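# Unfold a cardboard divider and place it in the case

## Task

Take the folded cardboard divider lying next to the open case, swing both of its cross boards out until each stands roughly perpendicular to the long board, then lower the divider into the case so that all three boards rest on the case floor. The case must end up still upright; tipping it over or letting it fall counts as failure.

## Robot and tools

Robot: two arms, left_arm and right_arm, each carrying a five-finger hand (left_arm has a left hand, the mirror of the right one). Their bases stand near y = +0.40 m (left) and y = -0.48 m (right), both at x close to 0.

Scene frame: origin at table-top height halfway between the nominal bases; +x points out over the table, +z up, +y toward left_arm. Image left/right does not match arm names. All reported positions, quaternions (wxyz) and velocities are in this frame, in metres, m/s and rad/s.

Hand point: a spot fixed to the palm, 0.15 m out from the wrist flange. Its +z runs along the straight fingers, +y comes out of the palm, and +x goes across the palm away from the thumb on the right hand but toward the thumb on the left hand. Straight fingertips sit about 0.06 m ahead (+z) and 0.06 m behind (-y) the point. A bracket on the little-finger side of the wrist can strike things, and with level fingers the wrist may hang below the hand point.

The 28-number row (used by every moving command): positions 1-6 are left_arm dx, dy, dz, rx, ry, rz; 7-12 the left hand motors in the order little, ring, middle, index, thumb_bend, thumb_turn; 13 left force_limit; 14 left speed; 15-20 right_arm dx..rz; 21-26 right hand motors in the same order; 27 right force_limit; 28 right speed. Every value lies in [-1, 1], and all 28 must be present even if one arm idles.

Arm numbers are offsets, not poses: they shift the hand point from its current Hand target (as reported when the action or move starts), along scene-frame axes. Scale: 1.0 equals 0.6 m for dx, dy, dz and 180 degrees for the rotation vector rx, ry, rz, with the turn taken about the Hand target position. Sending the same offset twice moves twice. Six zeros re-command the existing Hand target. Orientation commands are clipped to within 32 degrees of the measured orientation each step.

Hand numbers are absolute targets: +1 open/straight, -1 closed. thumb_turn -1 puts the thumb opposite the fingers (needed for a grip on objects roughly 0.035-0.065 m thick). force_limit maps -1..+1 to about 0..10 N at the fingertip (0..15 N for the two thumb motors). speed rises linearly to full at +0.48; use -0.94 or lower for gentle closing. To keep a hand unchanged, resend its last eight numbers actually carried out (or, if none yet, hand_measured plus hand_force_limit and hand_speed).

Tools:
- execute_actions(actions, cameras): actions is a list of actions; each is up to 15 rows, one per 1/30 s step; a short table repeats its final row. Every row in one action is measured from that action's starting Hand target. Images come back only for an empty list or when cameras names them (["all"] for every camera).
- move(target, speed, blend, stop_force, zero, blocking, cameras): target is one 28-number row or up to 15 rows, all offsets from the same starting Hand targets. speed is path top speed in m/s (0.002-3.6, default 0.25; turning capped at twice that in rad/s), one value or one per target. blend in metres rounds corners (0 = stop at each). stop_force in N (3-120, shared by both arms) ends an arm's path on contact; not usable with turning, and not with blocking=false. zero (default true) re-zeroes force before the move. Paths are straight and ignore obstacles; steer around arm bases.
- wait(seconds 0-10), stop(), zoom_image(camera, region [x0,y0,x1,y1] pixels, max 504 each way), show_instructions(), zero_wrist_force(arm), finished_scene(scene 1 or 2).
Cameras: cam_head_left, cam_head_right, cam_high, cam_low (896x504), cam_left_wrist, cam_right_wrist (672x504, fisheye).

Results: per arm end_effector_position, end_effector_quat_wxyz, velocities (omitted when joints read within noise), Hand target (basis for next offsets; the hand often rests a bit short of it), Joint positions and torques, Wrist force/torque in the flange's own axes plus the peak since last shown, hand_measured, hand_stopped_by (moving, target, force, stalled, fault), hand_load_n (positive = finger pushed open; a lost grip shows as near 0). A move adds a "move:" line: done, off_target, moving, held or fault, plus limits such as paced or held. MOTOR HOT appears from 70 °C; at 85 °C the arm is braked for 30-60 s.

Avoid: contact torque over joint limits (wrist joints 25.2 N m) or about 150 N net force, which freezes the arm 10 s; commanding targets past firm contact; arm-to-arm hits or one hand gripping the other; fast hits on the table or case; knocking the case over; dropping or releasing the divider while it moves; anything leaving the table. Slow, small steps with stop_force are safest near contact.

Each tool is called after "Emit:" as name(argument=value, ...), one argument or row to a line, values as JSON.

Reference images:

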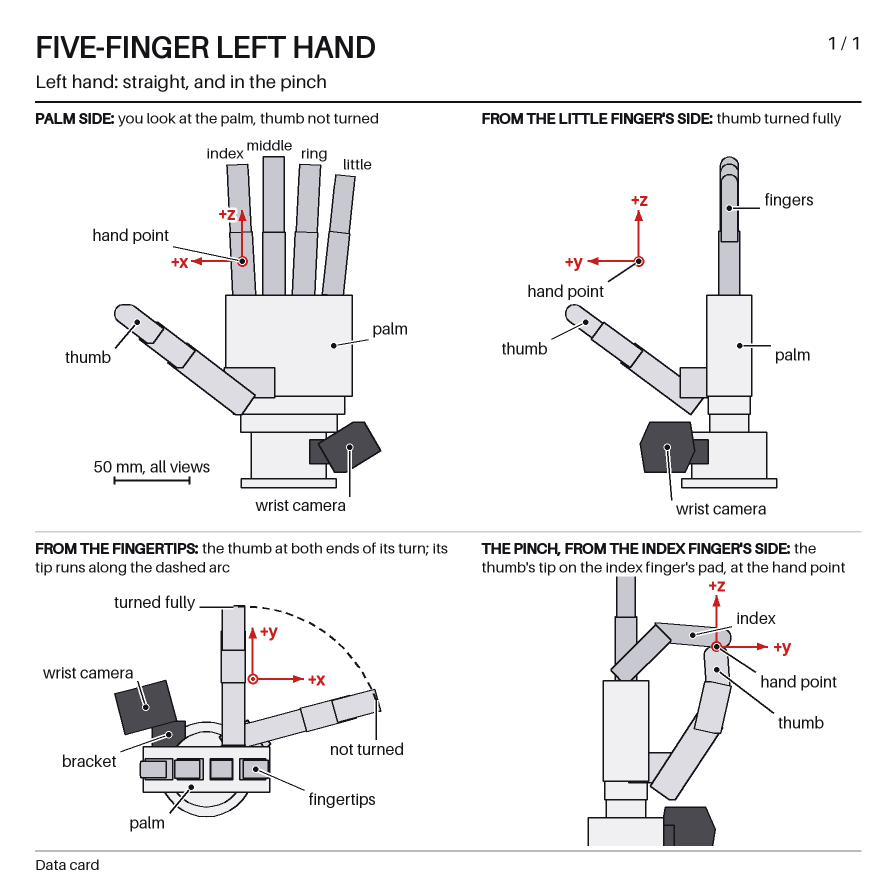

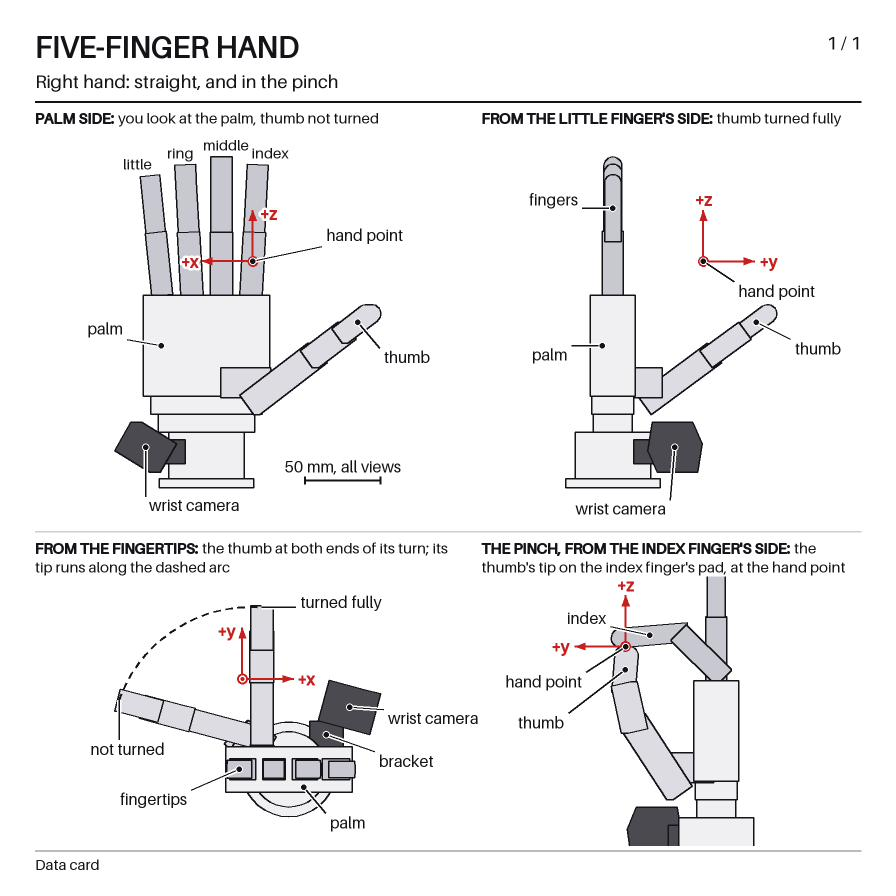

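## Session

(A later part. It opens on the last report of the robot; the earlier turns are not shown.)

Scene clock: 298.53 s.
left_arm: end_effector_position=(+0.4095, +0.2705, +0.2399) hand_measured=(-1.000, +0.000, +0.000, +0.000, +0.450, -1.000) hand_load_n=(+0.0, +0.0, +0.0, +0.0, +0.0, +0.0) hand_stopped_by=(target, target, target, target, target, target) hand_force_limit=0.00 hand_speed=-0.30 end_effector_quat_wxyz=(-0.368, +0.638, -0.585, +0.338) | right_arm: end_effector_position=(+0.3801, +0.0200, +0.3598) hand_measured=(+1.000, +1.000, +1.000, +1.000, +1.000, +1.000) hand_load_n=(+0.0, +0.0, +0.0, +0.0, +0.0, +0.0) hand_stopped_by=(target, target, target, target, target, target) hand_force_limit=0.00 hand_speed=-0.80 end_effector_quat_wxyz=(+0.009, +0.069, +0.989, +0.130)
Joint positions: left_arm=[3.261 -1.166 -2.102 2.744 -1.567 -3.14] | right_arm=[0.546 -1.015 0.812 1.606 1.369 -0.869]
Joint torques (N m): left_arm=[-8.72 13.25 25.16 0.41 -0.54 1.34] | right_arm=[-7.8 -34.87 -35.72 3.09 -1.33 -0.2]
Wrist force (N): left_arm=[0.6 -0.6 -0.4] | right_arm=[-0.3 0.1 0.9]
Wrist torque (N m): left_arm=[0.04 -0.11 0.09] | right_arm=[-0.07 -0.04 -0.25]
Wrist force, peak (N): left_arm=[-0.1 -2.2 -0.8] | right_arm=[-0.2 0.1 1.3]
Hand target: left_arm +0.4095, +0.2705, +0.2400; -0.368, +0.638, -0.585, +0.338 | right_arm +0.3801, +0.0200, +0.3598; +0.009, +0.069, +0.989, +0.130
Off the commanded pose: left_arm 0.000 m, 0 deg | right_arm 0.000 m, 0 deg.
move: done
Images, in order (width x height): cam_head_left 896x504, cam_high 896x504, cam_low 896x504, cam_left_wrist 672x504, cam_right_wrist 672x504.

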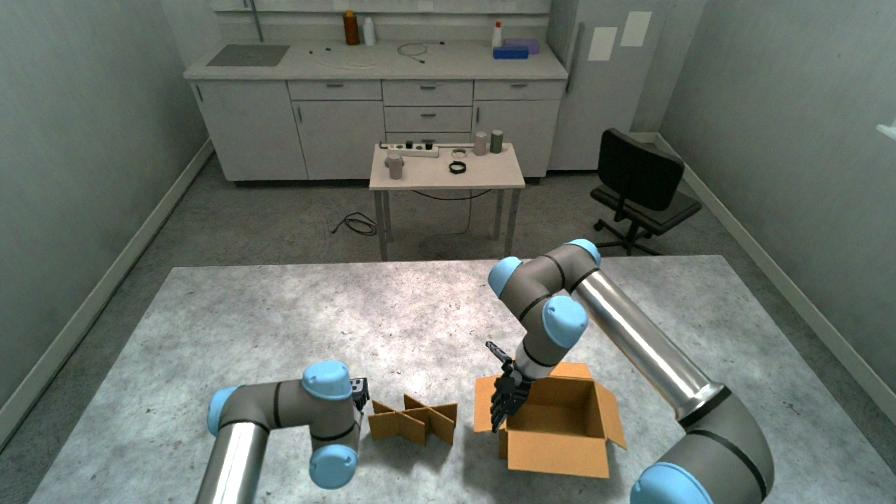

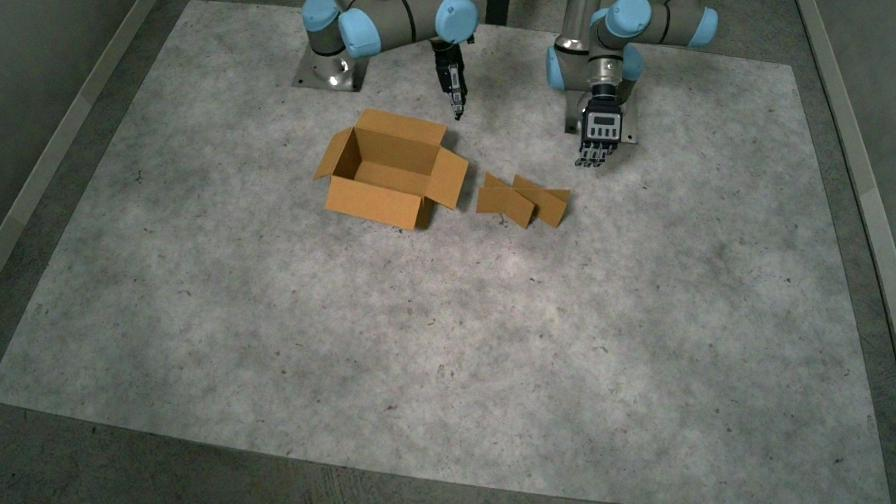

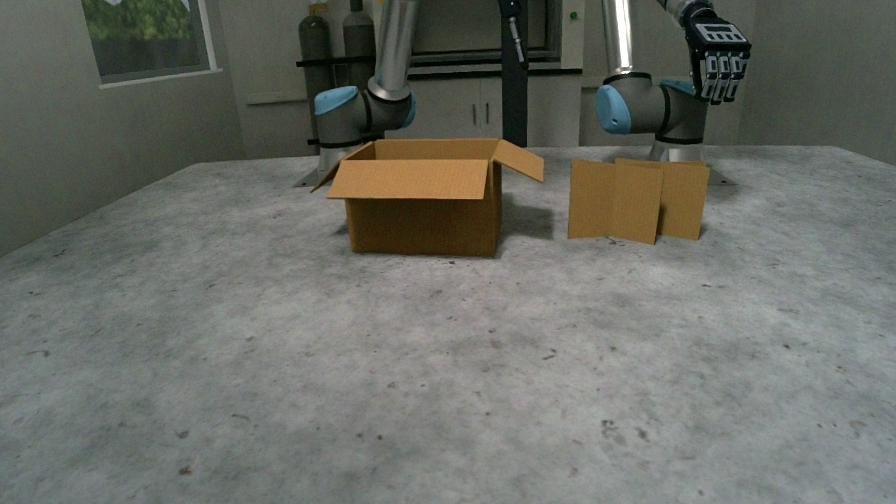

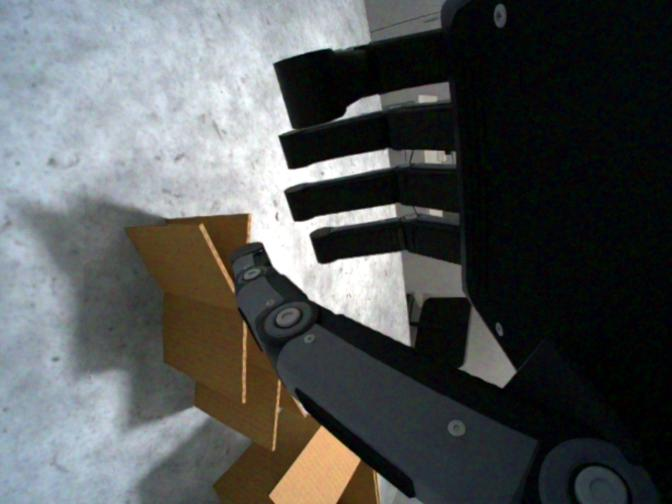

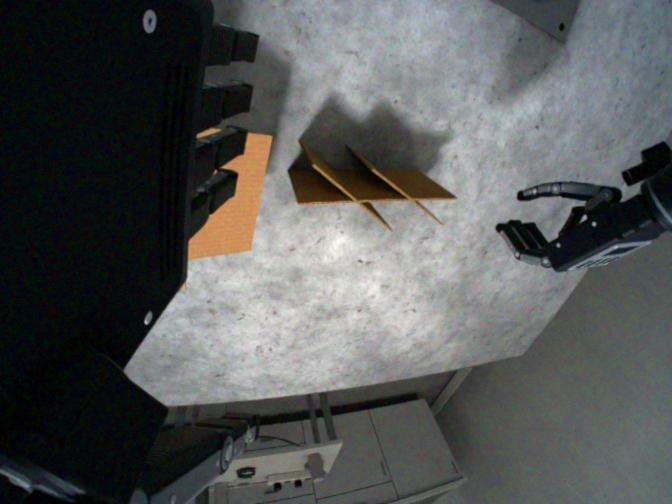

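Emit:
move(
  target=[0.0225,-0.005,-0.1167,0,0,-0.011,-1,0,-0.2,-0.2,0.45,-1,0,-0.3,0,0,0,0,0,0,1,1,1,1,1,1,0,-0.8],
  speed=0.1,
  cameras=["cam_high","cam_low","cam_left_wrist","cam_right_wrist","cam_head_left"],
)

Emit:
zoom_image(
  camera="cam_left_wrist",
  region=[80, 100, 380, 480],
)

Emit:
zoom_image(
  camera="cam_high",
  region=[460, 100, 640, 240],
)

Emit:
zoom_image(
  camera="cam_right_wrist",
  region=[270, 60, 570, 280],
)

Scene clock: 383.23 s.
left_arm: end_effector_position=(+0.4230, +0.2675, +0.1699) hand_measured=(-1.000, +0.000, -0.200, -0.200, +0.450, -1.000) hand_load_n=(+0.0, +0.0, +0.0, +0.0, +0.0, +0.0) hand_stopped_by=(target, target, target, target, target, target) hand_force_limit=0.00 hand_speed=-0.30 end_effector_quat_wxyz=(-0.362, +0.628, -0.596, +0.344) | right_arm: end_effector_position=(+0.3801, +0.0200, +0.3598) hand_measured=(+1.000, +1.000, +1.000, +1.000, +1.000, +1.000) hand_load_n=(+0.0, +0.0, +0.0, +0.0, +0.0, +0.0) hand_stopped_by=(target, target, target, target, target, target) hand_force_limit=0.00 hand_speed=-0.80 end_effector_quat_wxyz=(+0.009, +0.069, +0.989, +0.130)
Joint positions: left_arm=[3.273 -1.248 -2.236 2.96 -1.527 -3.117] | right_arm=[0.546 -1.015 0.812 1.606 1.369 -0.869]
Joint torques (N m): left_arm=[-6.76 18.07 26.57 -0.54 -2.02 -2.71] | right_arm=[-7.09 -35.33 -36.31 3.51 -0.5 1]
Wrist force (N): left_arm=[1.0 -1.2 -0.7] | right_arm=[0.0 0.0 0.9]
Wrist torque (N m): left_arm=[-0.10 -0.21 0.16] | right_arm=[-0.09 -0.08 -0.24]
Wrist force, peak (N): left_arm=[0.6 -1.7 -1.1] | right_arm=[-0.2 0.4 1.2]
Hand target: left_arm +0.4230, +0.2675, +0.1700; -0.362, +0.628, -0.596, +0.344 | right_arm +0.3801, +0.0200, +0.3598; +0.009, +0.069, +0.989, +0.130
Off the commanded pose: left_arm 0.000 m, 0 deg | right_arm 0.000 m, 0 deg.
move: done
Images, in order (width x height): cam_head_left 896x504, cam_high 896x504, cam_low 896x504, cam_left_wrist 672x504, cam_right_wrist 672x504.

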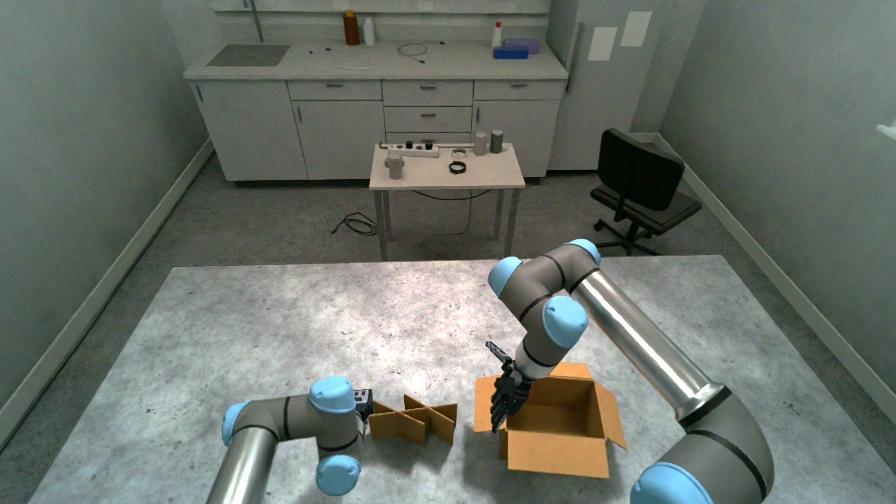

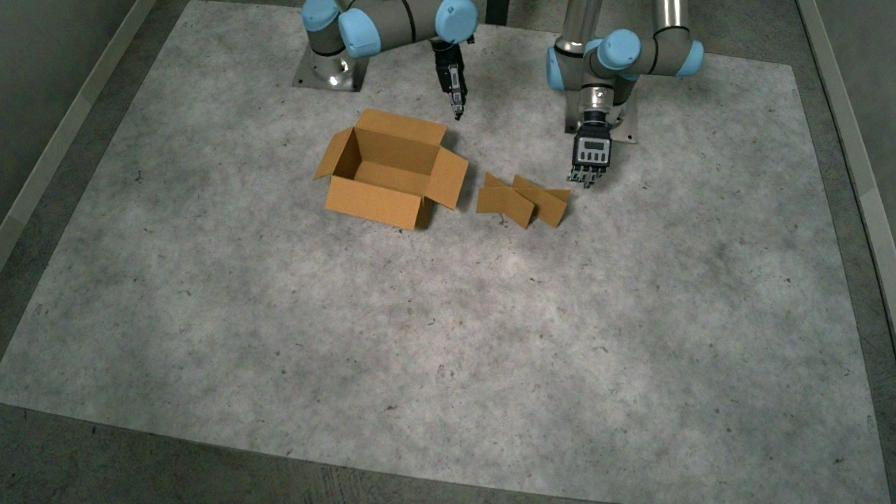

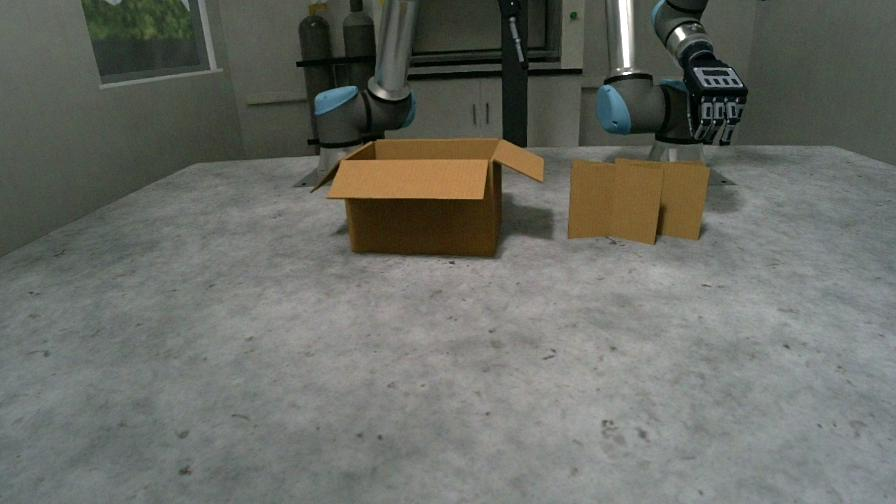

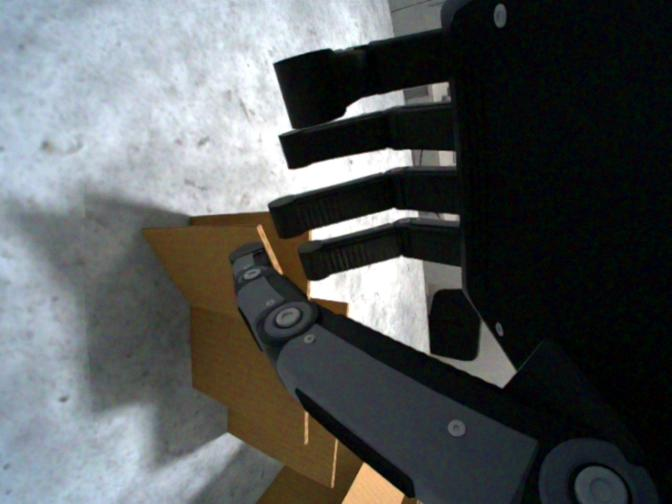

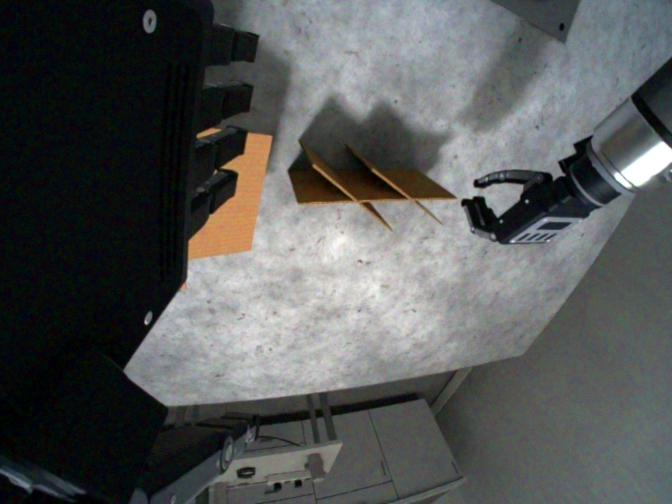

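Scaled by 1.326 from the camera's 672x504 image, which has a finer 960x720 frame.

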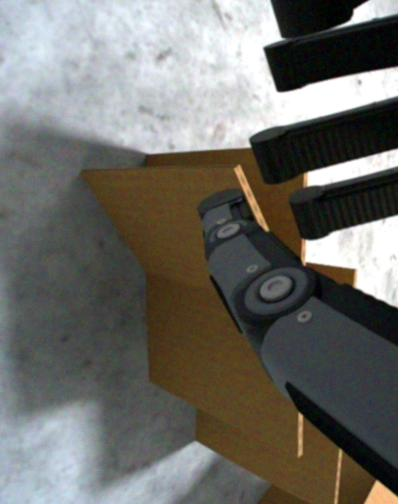

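Scaled by 2.800 from the camera's 896x504 image, which has a finer 1280x720 frame.

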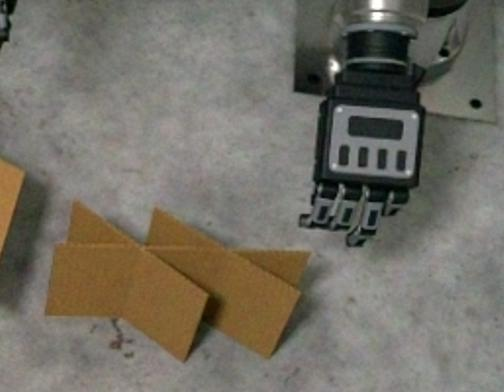

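Scaled by 1.680 from the camera's 672x504 image, which has a finer 960x720 frame.

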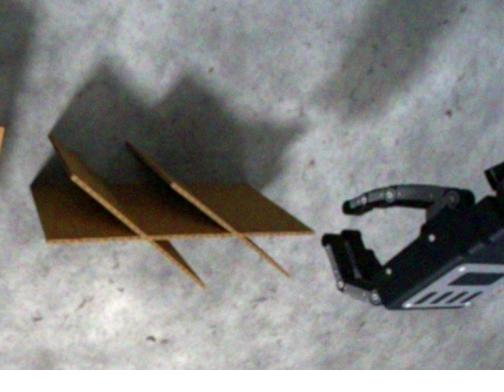

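Emit:
zoom_image(
  camera="cam_high",
  region=[540, 130, 620, 200],
)

Emit:
zoom_image(
  camera="cam_low",
  region=[600, 50, 780, 190],
)

Emit:
zoom_image(
  camera="cam_right_wrist",
  region=[400, 130, 560, 260],
)

Scaled by 6.300 from the camera's 896x504 image, which has a finer 1280x720 frame.

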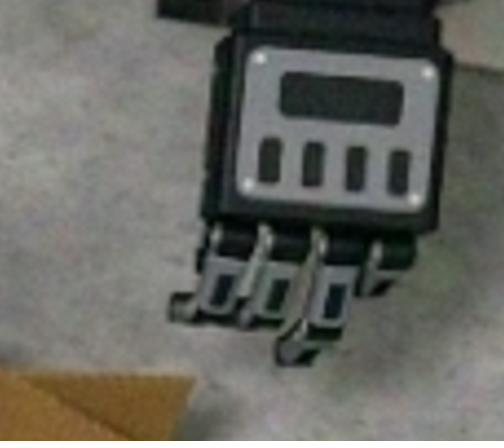

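Scaled by 2.800 from the camera's 896x504 image, which has a finer 1280x720 frame.

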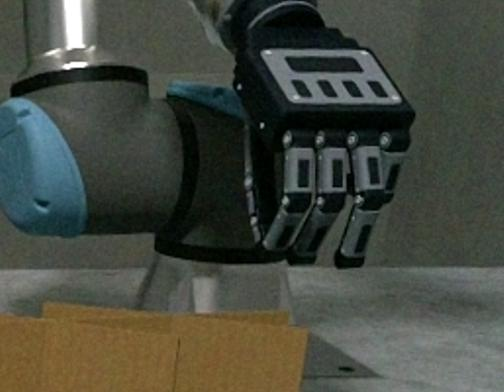

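Scaled by 3.150 from the camera's 672x504 image, which has a finer 960x720 frame.

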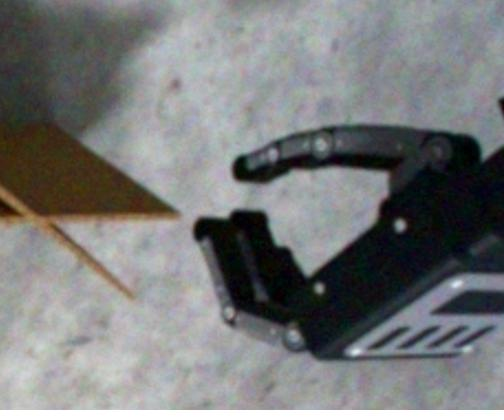

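Emit:
move(
  target=[0.0,-0.0117,-0.0450,0,0,0,-1,0,-0.2,-0.2,0.45,-1,0,-0.3,0,0,0,0,0,0,1,1,1,1,1,1,0,-0.8],
  speed=0.05,
  stop_force=3,
  cameras=["cam_high","cam_low","cam_left_wrist","cam_right_wrist"],
)

Emit:
zoom_image(
  camera="cam_high",
  region=[540, 130, 620, 210],
)

Emit:
zoom_image(
  camera="cam_low",
  region=[600, 70, 780, 210],
)

Emit:
zoom_image(
  camera="cam_right_wrist",
  region=[400, 130, 560, 260],
)

Emit:
zoom_image(
  camera="cam_left_wrist",
  region=[180, 180, 380, 380],
)

Scene clock: 438.13 s.
left_arm: end_effector_position=(+0.4230, +0.2605, +0.1430) hand_measured=(-1.000, +0.000, -0.200, -0.200, +0.450, -1.000) hand_load_n=(+0.0, +0.0, +0.0, +0.0, +0.0, +0.0) hand_stopped_by=(target, target, target, target, target, target) hand_force_limit=0.00 hand_speed=-0.30 end_effector_quat_wxyz=(-0.362, +0.628, -0.596, +0.344) | right_arm: end_effector_position=(+0.3801, +0.0200, +0.3598) hand_measured=(+1.000, +1.000, +1.000, +1.000, +1.000, +1.000) hand_load_n=(+0.0, +0.0, +0.0, +0.0, +0.0, +0.0) hand_stopped_by=(target, target, target, target, target, target) hand_force_limit=0.00 hand_speed=-0.80 end_effector_quat_wxyz=(+0.009, +0.069, +0.989, +0.130)
Joint positions: left_arm=[3.236 -1.292 -2.282 3.05 -1.56 -3.136] | right_arm=[0.546 -1.015 0.812 1.606 1.369 -0.869]
Joint torques (N m): left_arm=[9.72 18.21 27.89 -1.28 2.09 2.8] | right_arm=[-5.82 -36.26 -35.79 3.4 0.69 1.81]
Wrist force (N): left_arm=[1.1 -0.9 -0.9] | right_arm=[-0.3 0.2 0.9]
Wrist torque (N m): left_arm=[-0.01 -0.19 0.16] | right_arm=[-0.06 -0.02 -0.24]
Wrist force, peak (N): left_arm=[1.1 -1.5 -1.0] | right_arm=[-0.1 0.1 1.4]
Hand target: left_arm +0.4230, +0.2605, +0.1430; -0.362, +0.628, -0.596, +0.344 | right_arm +0.3801, +0.0200, +0.3598; +0.009, +0.069, +0.989, +0.130
Off the commanded pose: left_arm 0.000 m, 0 deg | right_arm 0.000 m, 0 deg.
move: done
Images, in order (width x height): cam_high 896x504, cam_low 896x504, cam_left_wrist 672x504, cam_right_wrist 672x504.

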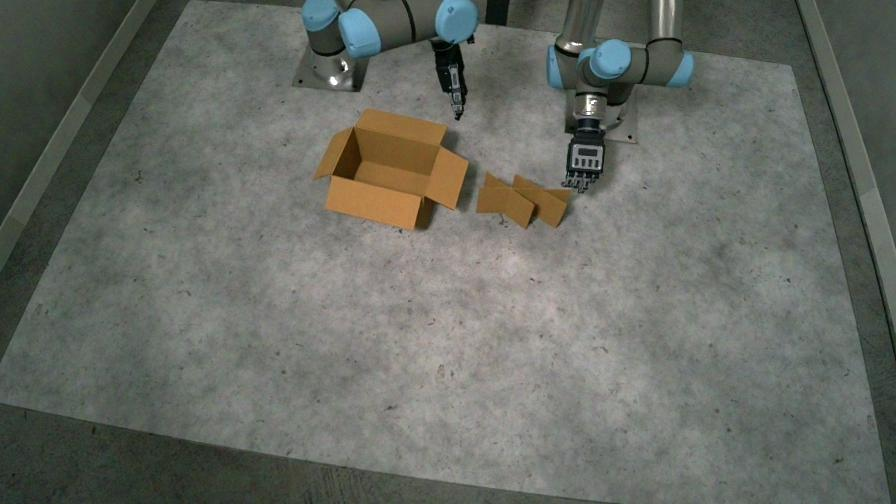

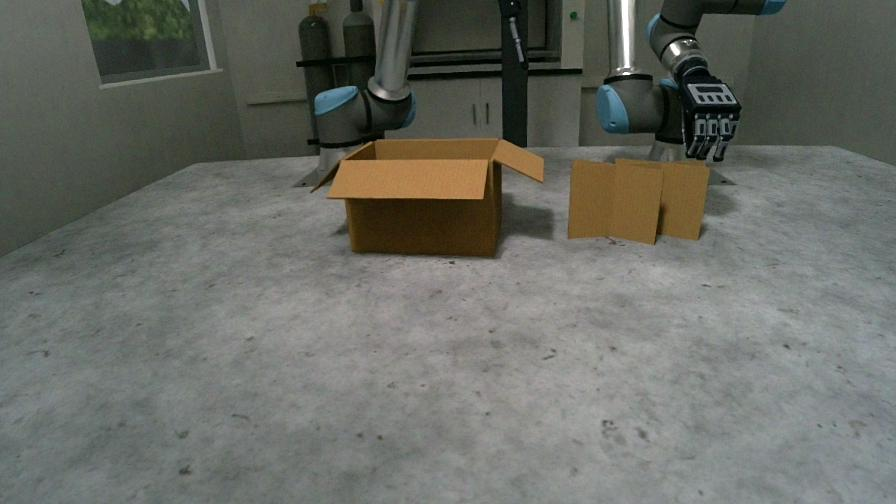

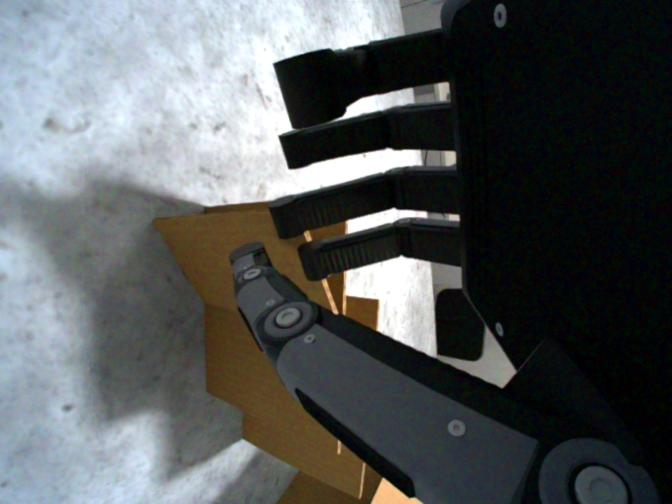

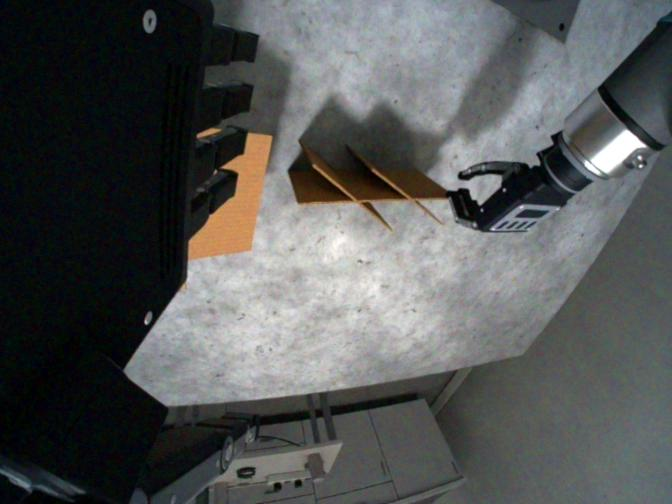

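Scaled by 6.300 from the camera's 896x504 image, which has a finer 1280x720 frame.

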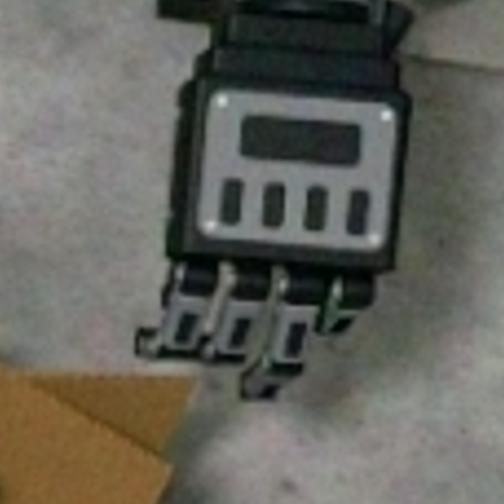

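Scaled by 2.800 from the camera's 896x504 image, which has a finer 1280x720 frame.

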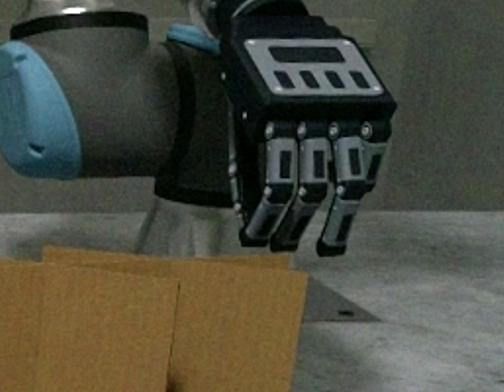

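Scaled by 3.150 from the camera's 672x504 image, which has a finer 960x720 frame.

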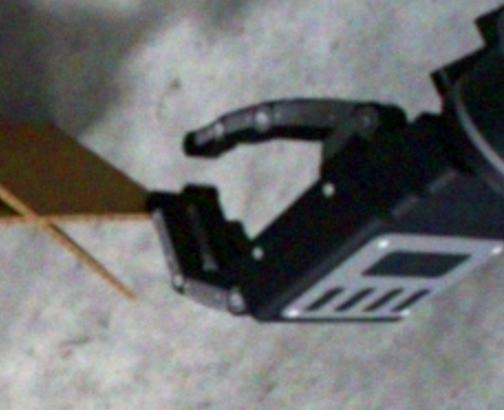

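Scaled by 2.520 from the camera's 672x504 image, which has a finer 960x720 frame.

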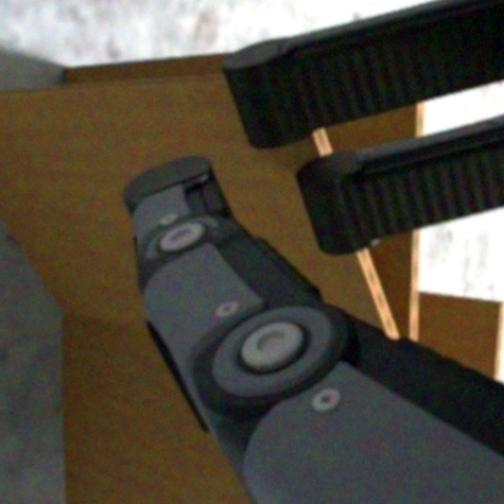

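Emit:
move(
  target=[0.005,-0.0083,0,0,0,0,-1,0,-0.3,-0.3,0.45,-1,0,-0.3,0,0,0,0,0,0,1,1,1,1,1,1,0,-0.8],
  speed=0.05,
)

Emit:
move(
  target=[0.0,0,-0.0333,0,0,0,-1,0,-0.3,-0.3,0.45,-1,0,-0.3,0,0,0,0,0,0,1,1,1,1,1,1,0,-0.8],
  speed=0.03,
  stop_force=3,
  cameras=["cam_high","cam_low","cam_left_wrist","cam_right_wrist"],
)

Emit:
zoom_image(
  camera="cam_high",
  region=[540, 130, 620, 210],
)

Emit:
zoom_image(
  camera="cam_low",
  region=[600, 90, 780, 230],
)

Emit:
zoom_image(
  camera="cam_right_wrist",
  region=[400, 130, 560, 260],
)

Emit:
zoom_image(
  camera="cam_left_wrist",
  region=[180, 180, 380, 380],
)

Scene clock: 455.77 s.
left_arm: end_effector_position=(+0.4261, +0.2555, +0.1430) hand_measured=(-1.000, +0.000, -0.300, -0.300, +0.450, -1.000) hand_load_n=(+0.0, +0.0, +0.0, +0.0, +0.0, +0.0) hand_stopped_by=(target, target, target, target, target, target) hand_force_limit=0.00 hand_speed=-0.30 end_effector_quat_wxyz=(-0.362, +0.628, -0.596, +0.344) | right_arm: end_effector_position=(+0.3801, +0.0200, +0.3598) hand_measured=(+1.000, +1.000, +1.000, +1.000, +1.000, +1.000) hand_load_n=(+0.0, +0.0, +0.0, +0.0, +0.0, +0.0) hand_stopped_by=(target, target, target, target, target, target) hand_force_limit=0.00 hand_speed=-0.80 end_effector_quat_wxyz=(+0.009, +0.069, +0.989, +0.130)
Joint positions: left_arm=[3.209 -1.31 -2.27 3.055 -1.583 -3.149] | right_arm=[0.546 -1.015 0.812 1.606 1.369 -0.869]
Joint torques (N m): left_arm=[9.12 18.16 13.42 0.83 1.95 0.19] | right_arm=[-5.3 -37.72 -35.23 3.12 1.05 2.56]
Wrist force (N): left_arm=[0.9 -1.0 -1.0] | right_arm=[-0.1 0.2 1.0]
Wrist torque (N m): left_arm=[-0.01 -0.17 0.17] | right_arm=[-0.06 -0.07 -0.24]
Wrist force, peak (N): left_arm=[1.3 -1.2 -0.8] | right_arm=[-0.2 0.3 1.2]
Hand target: left_arm +0.4260, +0.2555, +0.1430; -0.362, +0.628, -0.596, +0.344 | right_arm +0.3801, +0.0200, +0.3598; +0.009, +0.069, +0.989, +0.130
Off the commanded pose: left_arm 0.000 m, 0 deg | right_arm 0.000 m, 0 deg.
move: done

Scene clock: 457.50 s.
left_arm: end_effector_position=(+0.4260, +0.2555, +0.1230) hand_measured=(-1.000, +0.000, -0.300, -0.300, +0.450, -1.000) hand_load_n=(+0.0, +0.0, +0.0, +0.0, +0.5, +0.0) hand_stopped_by=(target, target, target, target, target, target) hand_force_limit=0.00 hand_speed=-0.30 end_effector_quat_wxyz=(-0.362, +0.628, -0.596, +0.344) | right_arm: end_effector_position=(+0.3801, +0.0200, +0.3598) hand_measured=(+1.000, +1.000, +1.000, +1.000, +1.000, +1.000) hand_load_n=(+0.0, +0.0, +0.0, +0.0, +0.0, +0.0) hand_stopped_by=(target, target, target, target, target, target) hand_force_limit=0.00 hand_speed=-0.80 end_effector_quat_wxyz=(+0.009, +0.069, +0.989, +0.130)
Joint positions: left_arm=[3.209 -1.338 -2.308 3.121 -1.583 -3.149] | right_arm=[0.546 -1.015 0.812 1.606 1.369 -0.869]
Joint torques (N m): left_arm=[-1.43 21.65 27.69 -2.07 -0.04 1.48] | right_arm=[-4.88 -36.73 -34.67 3.48 1.32 2.2]
Wrist force (N): left_arm=[1.0 -0.9 -0.6] | right_arm=[0.1 0.0 1.2]
Wrist torque (N m): left_arm=[-0.02 -0.18 0.19] | right_arm=[-0.10 -0.09 -0.23]
Wrist force, peak (N): left_arm=[0.9 -1.3 -1.1] | right_arm=[-0.3 0.1 1.3]
Hand target: left_arm +0.4260, +0.2555, +0.1230; -0.362, +0.628, -0.596, +0.344 | right_arm +0.3801, +0.0200, +0.3598; +0.009, +0.069, +0.989, +0.130
Off the commanded pose: left_arm 0.000 m, 0 deg | right_arm 0.000 m, 0 deg.
move: done
Images, in order (width x height): cam_high 896x504, cam_low 896x504, cam_left_wrist 672x504, cam_right_wrist 672x504.

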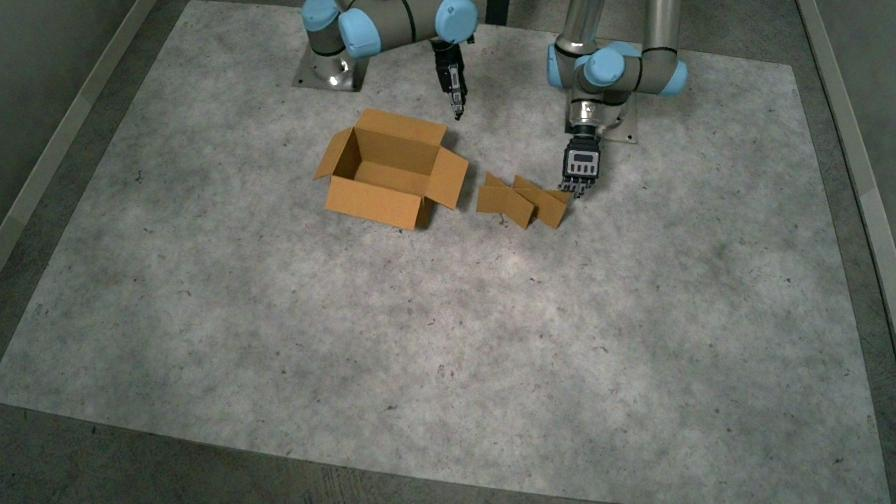

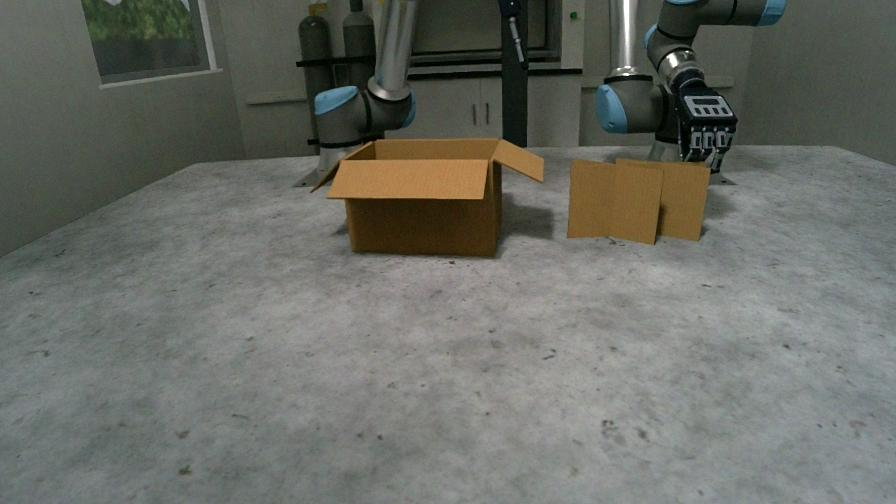

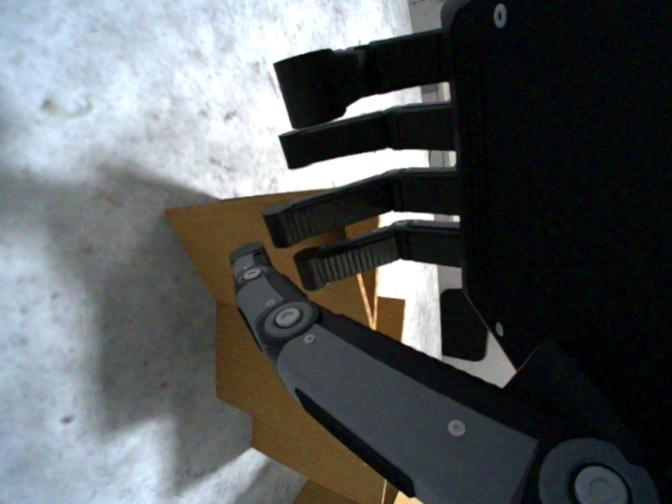

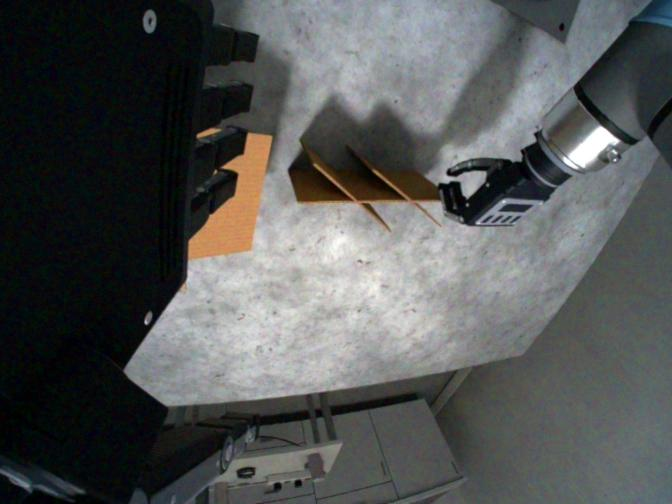

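Scaled by 6.300 from the camera's 896x504 image, which has a finer 1280x720 frame.

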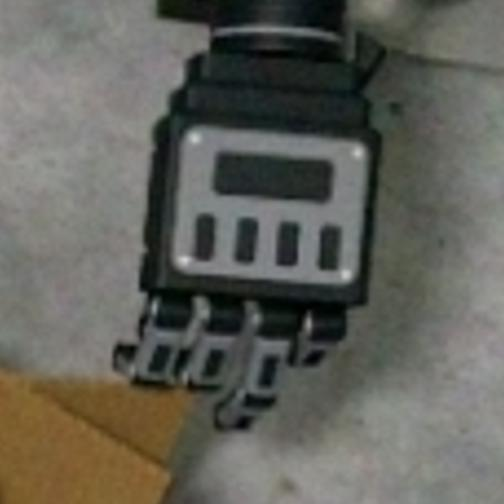

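Scaled by 2.800 from the camera's 896x504 image, which has a finer 1280x720 frame.

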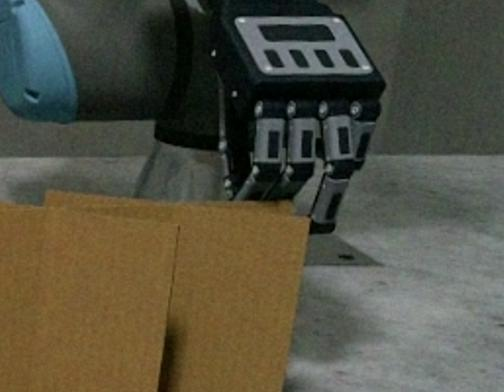

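Scaled by 3.150 from the camera's 672x504 image, which has a finer 960x720 frame.

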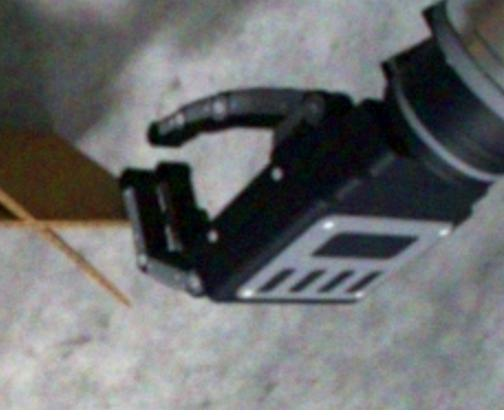

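Scaled by 2.520 from the camera's 672x504 image, which has a finer 960x720 frame.

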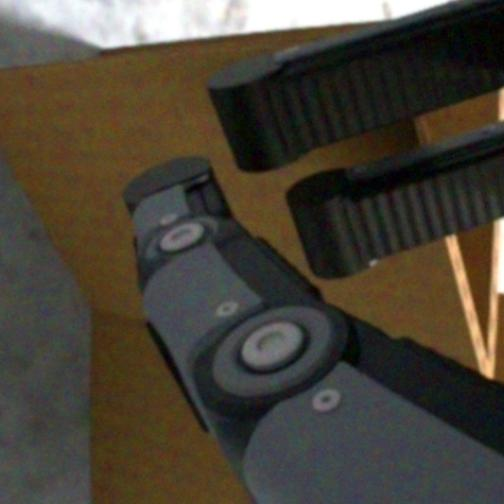

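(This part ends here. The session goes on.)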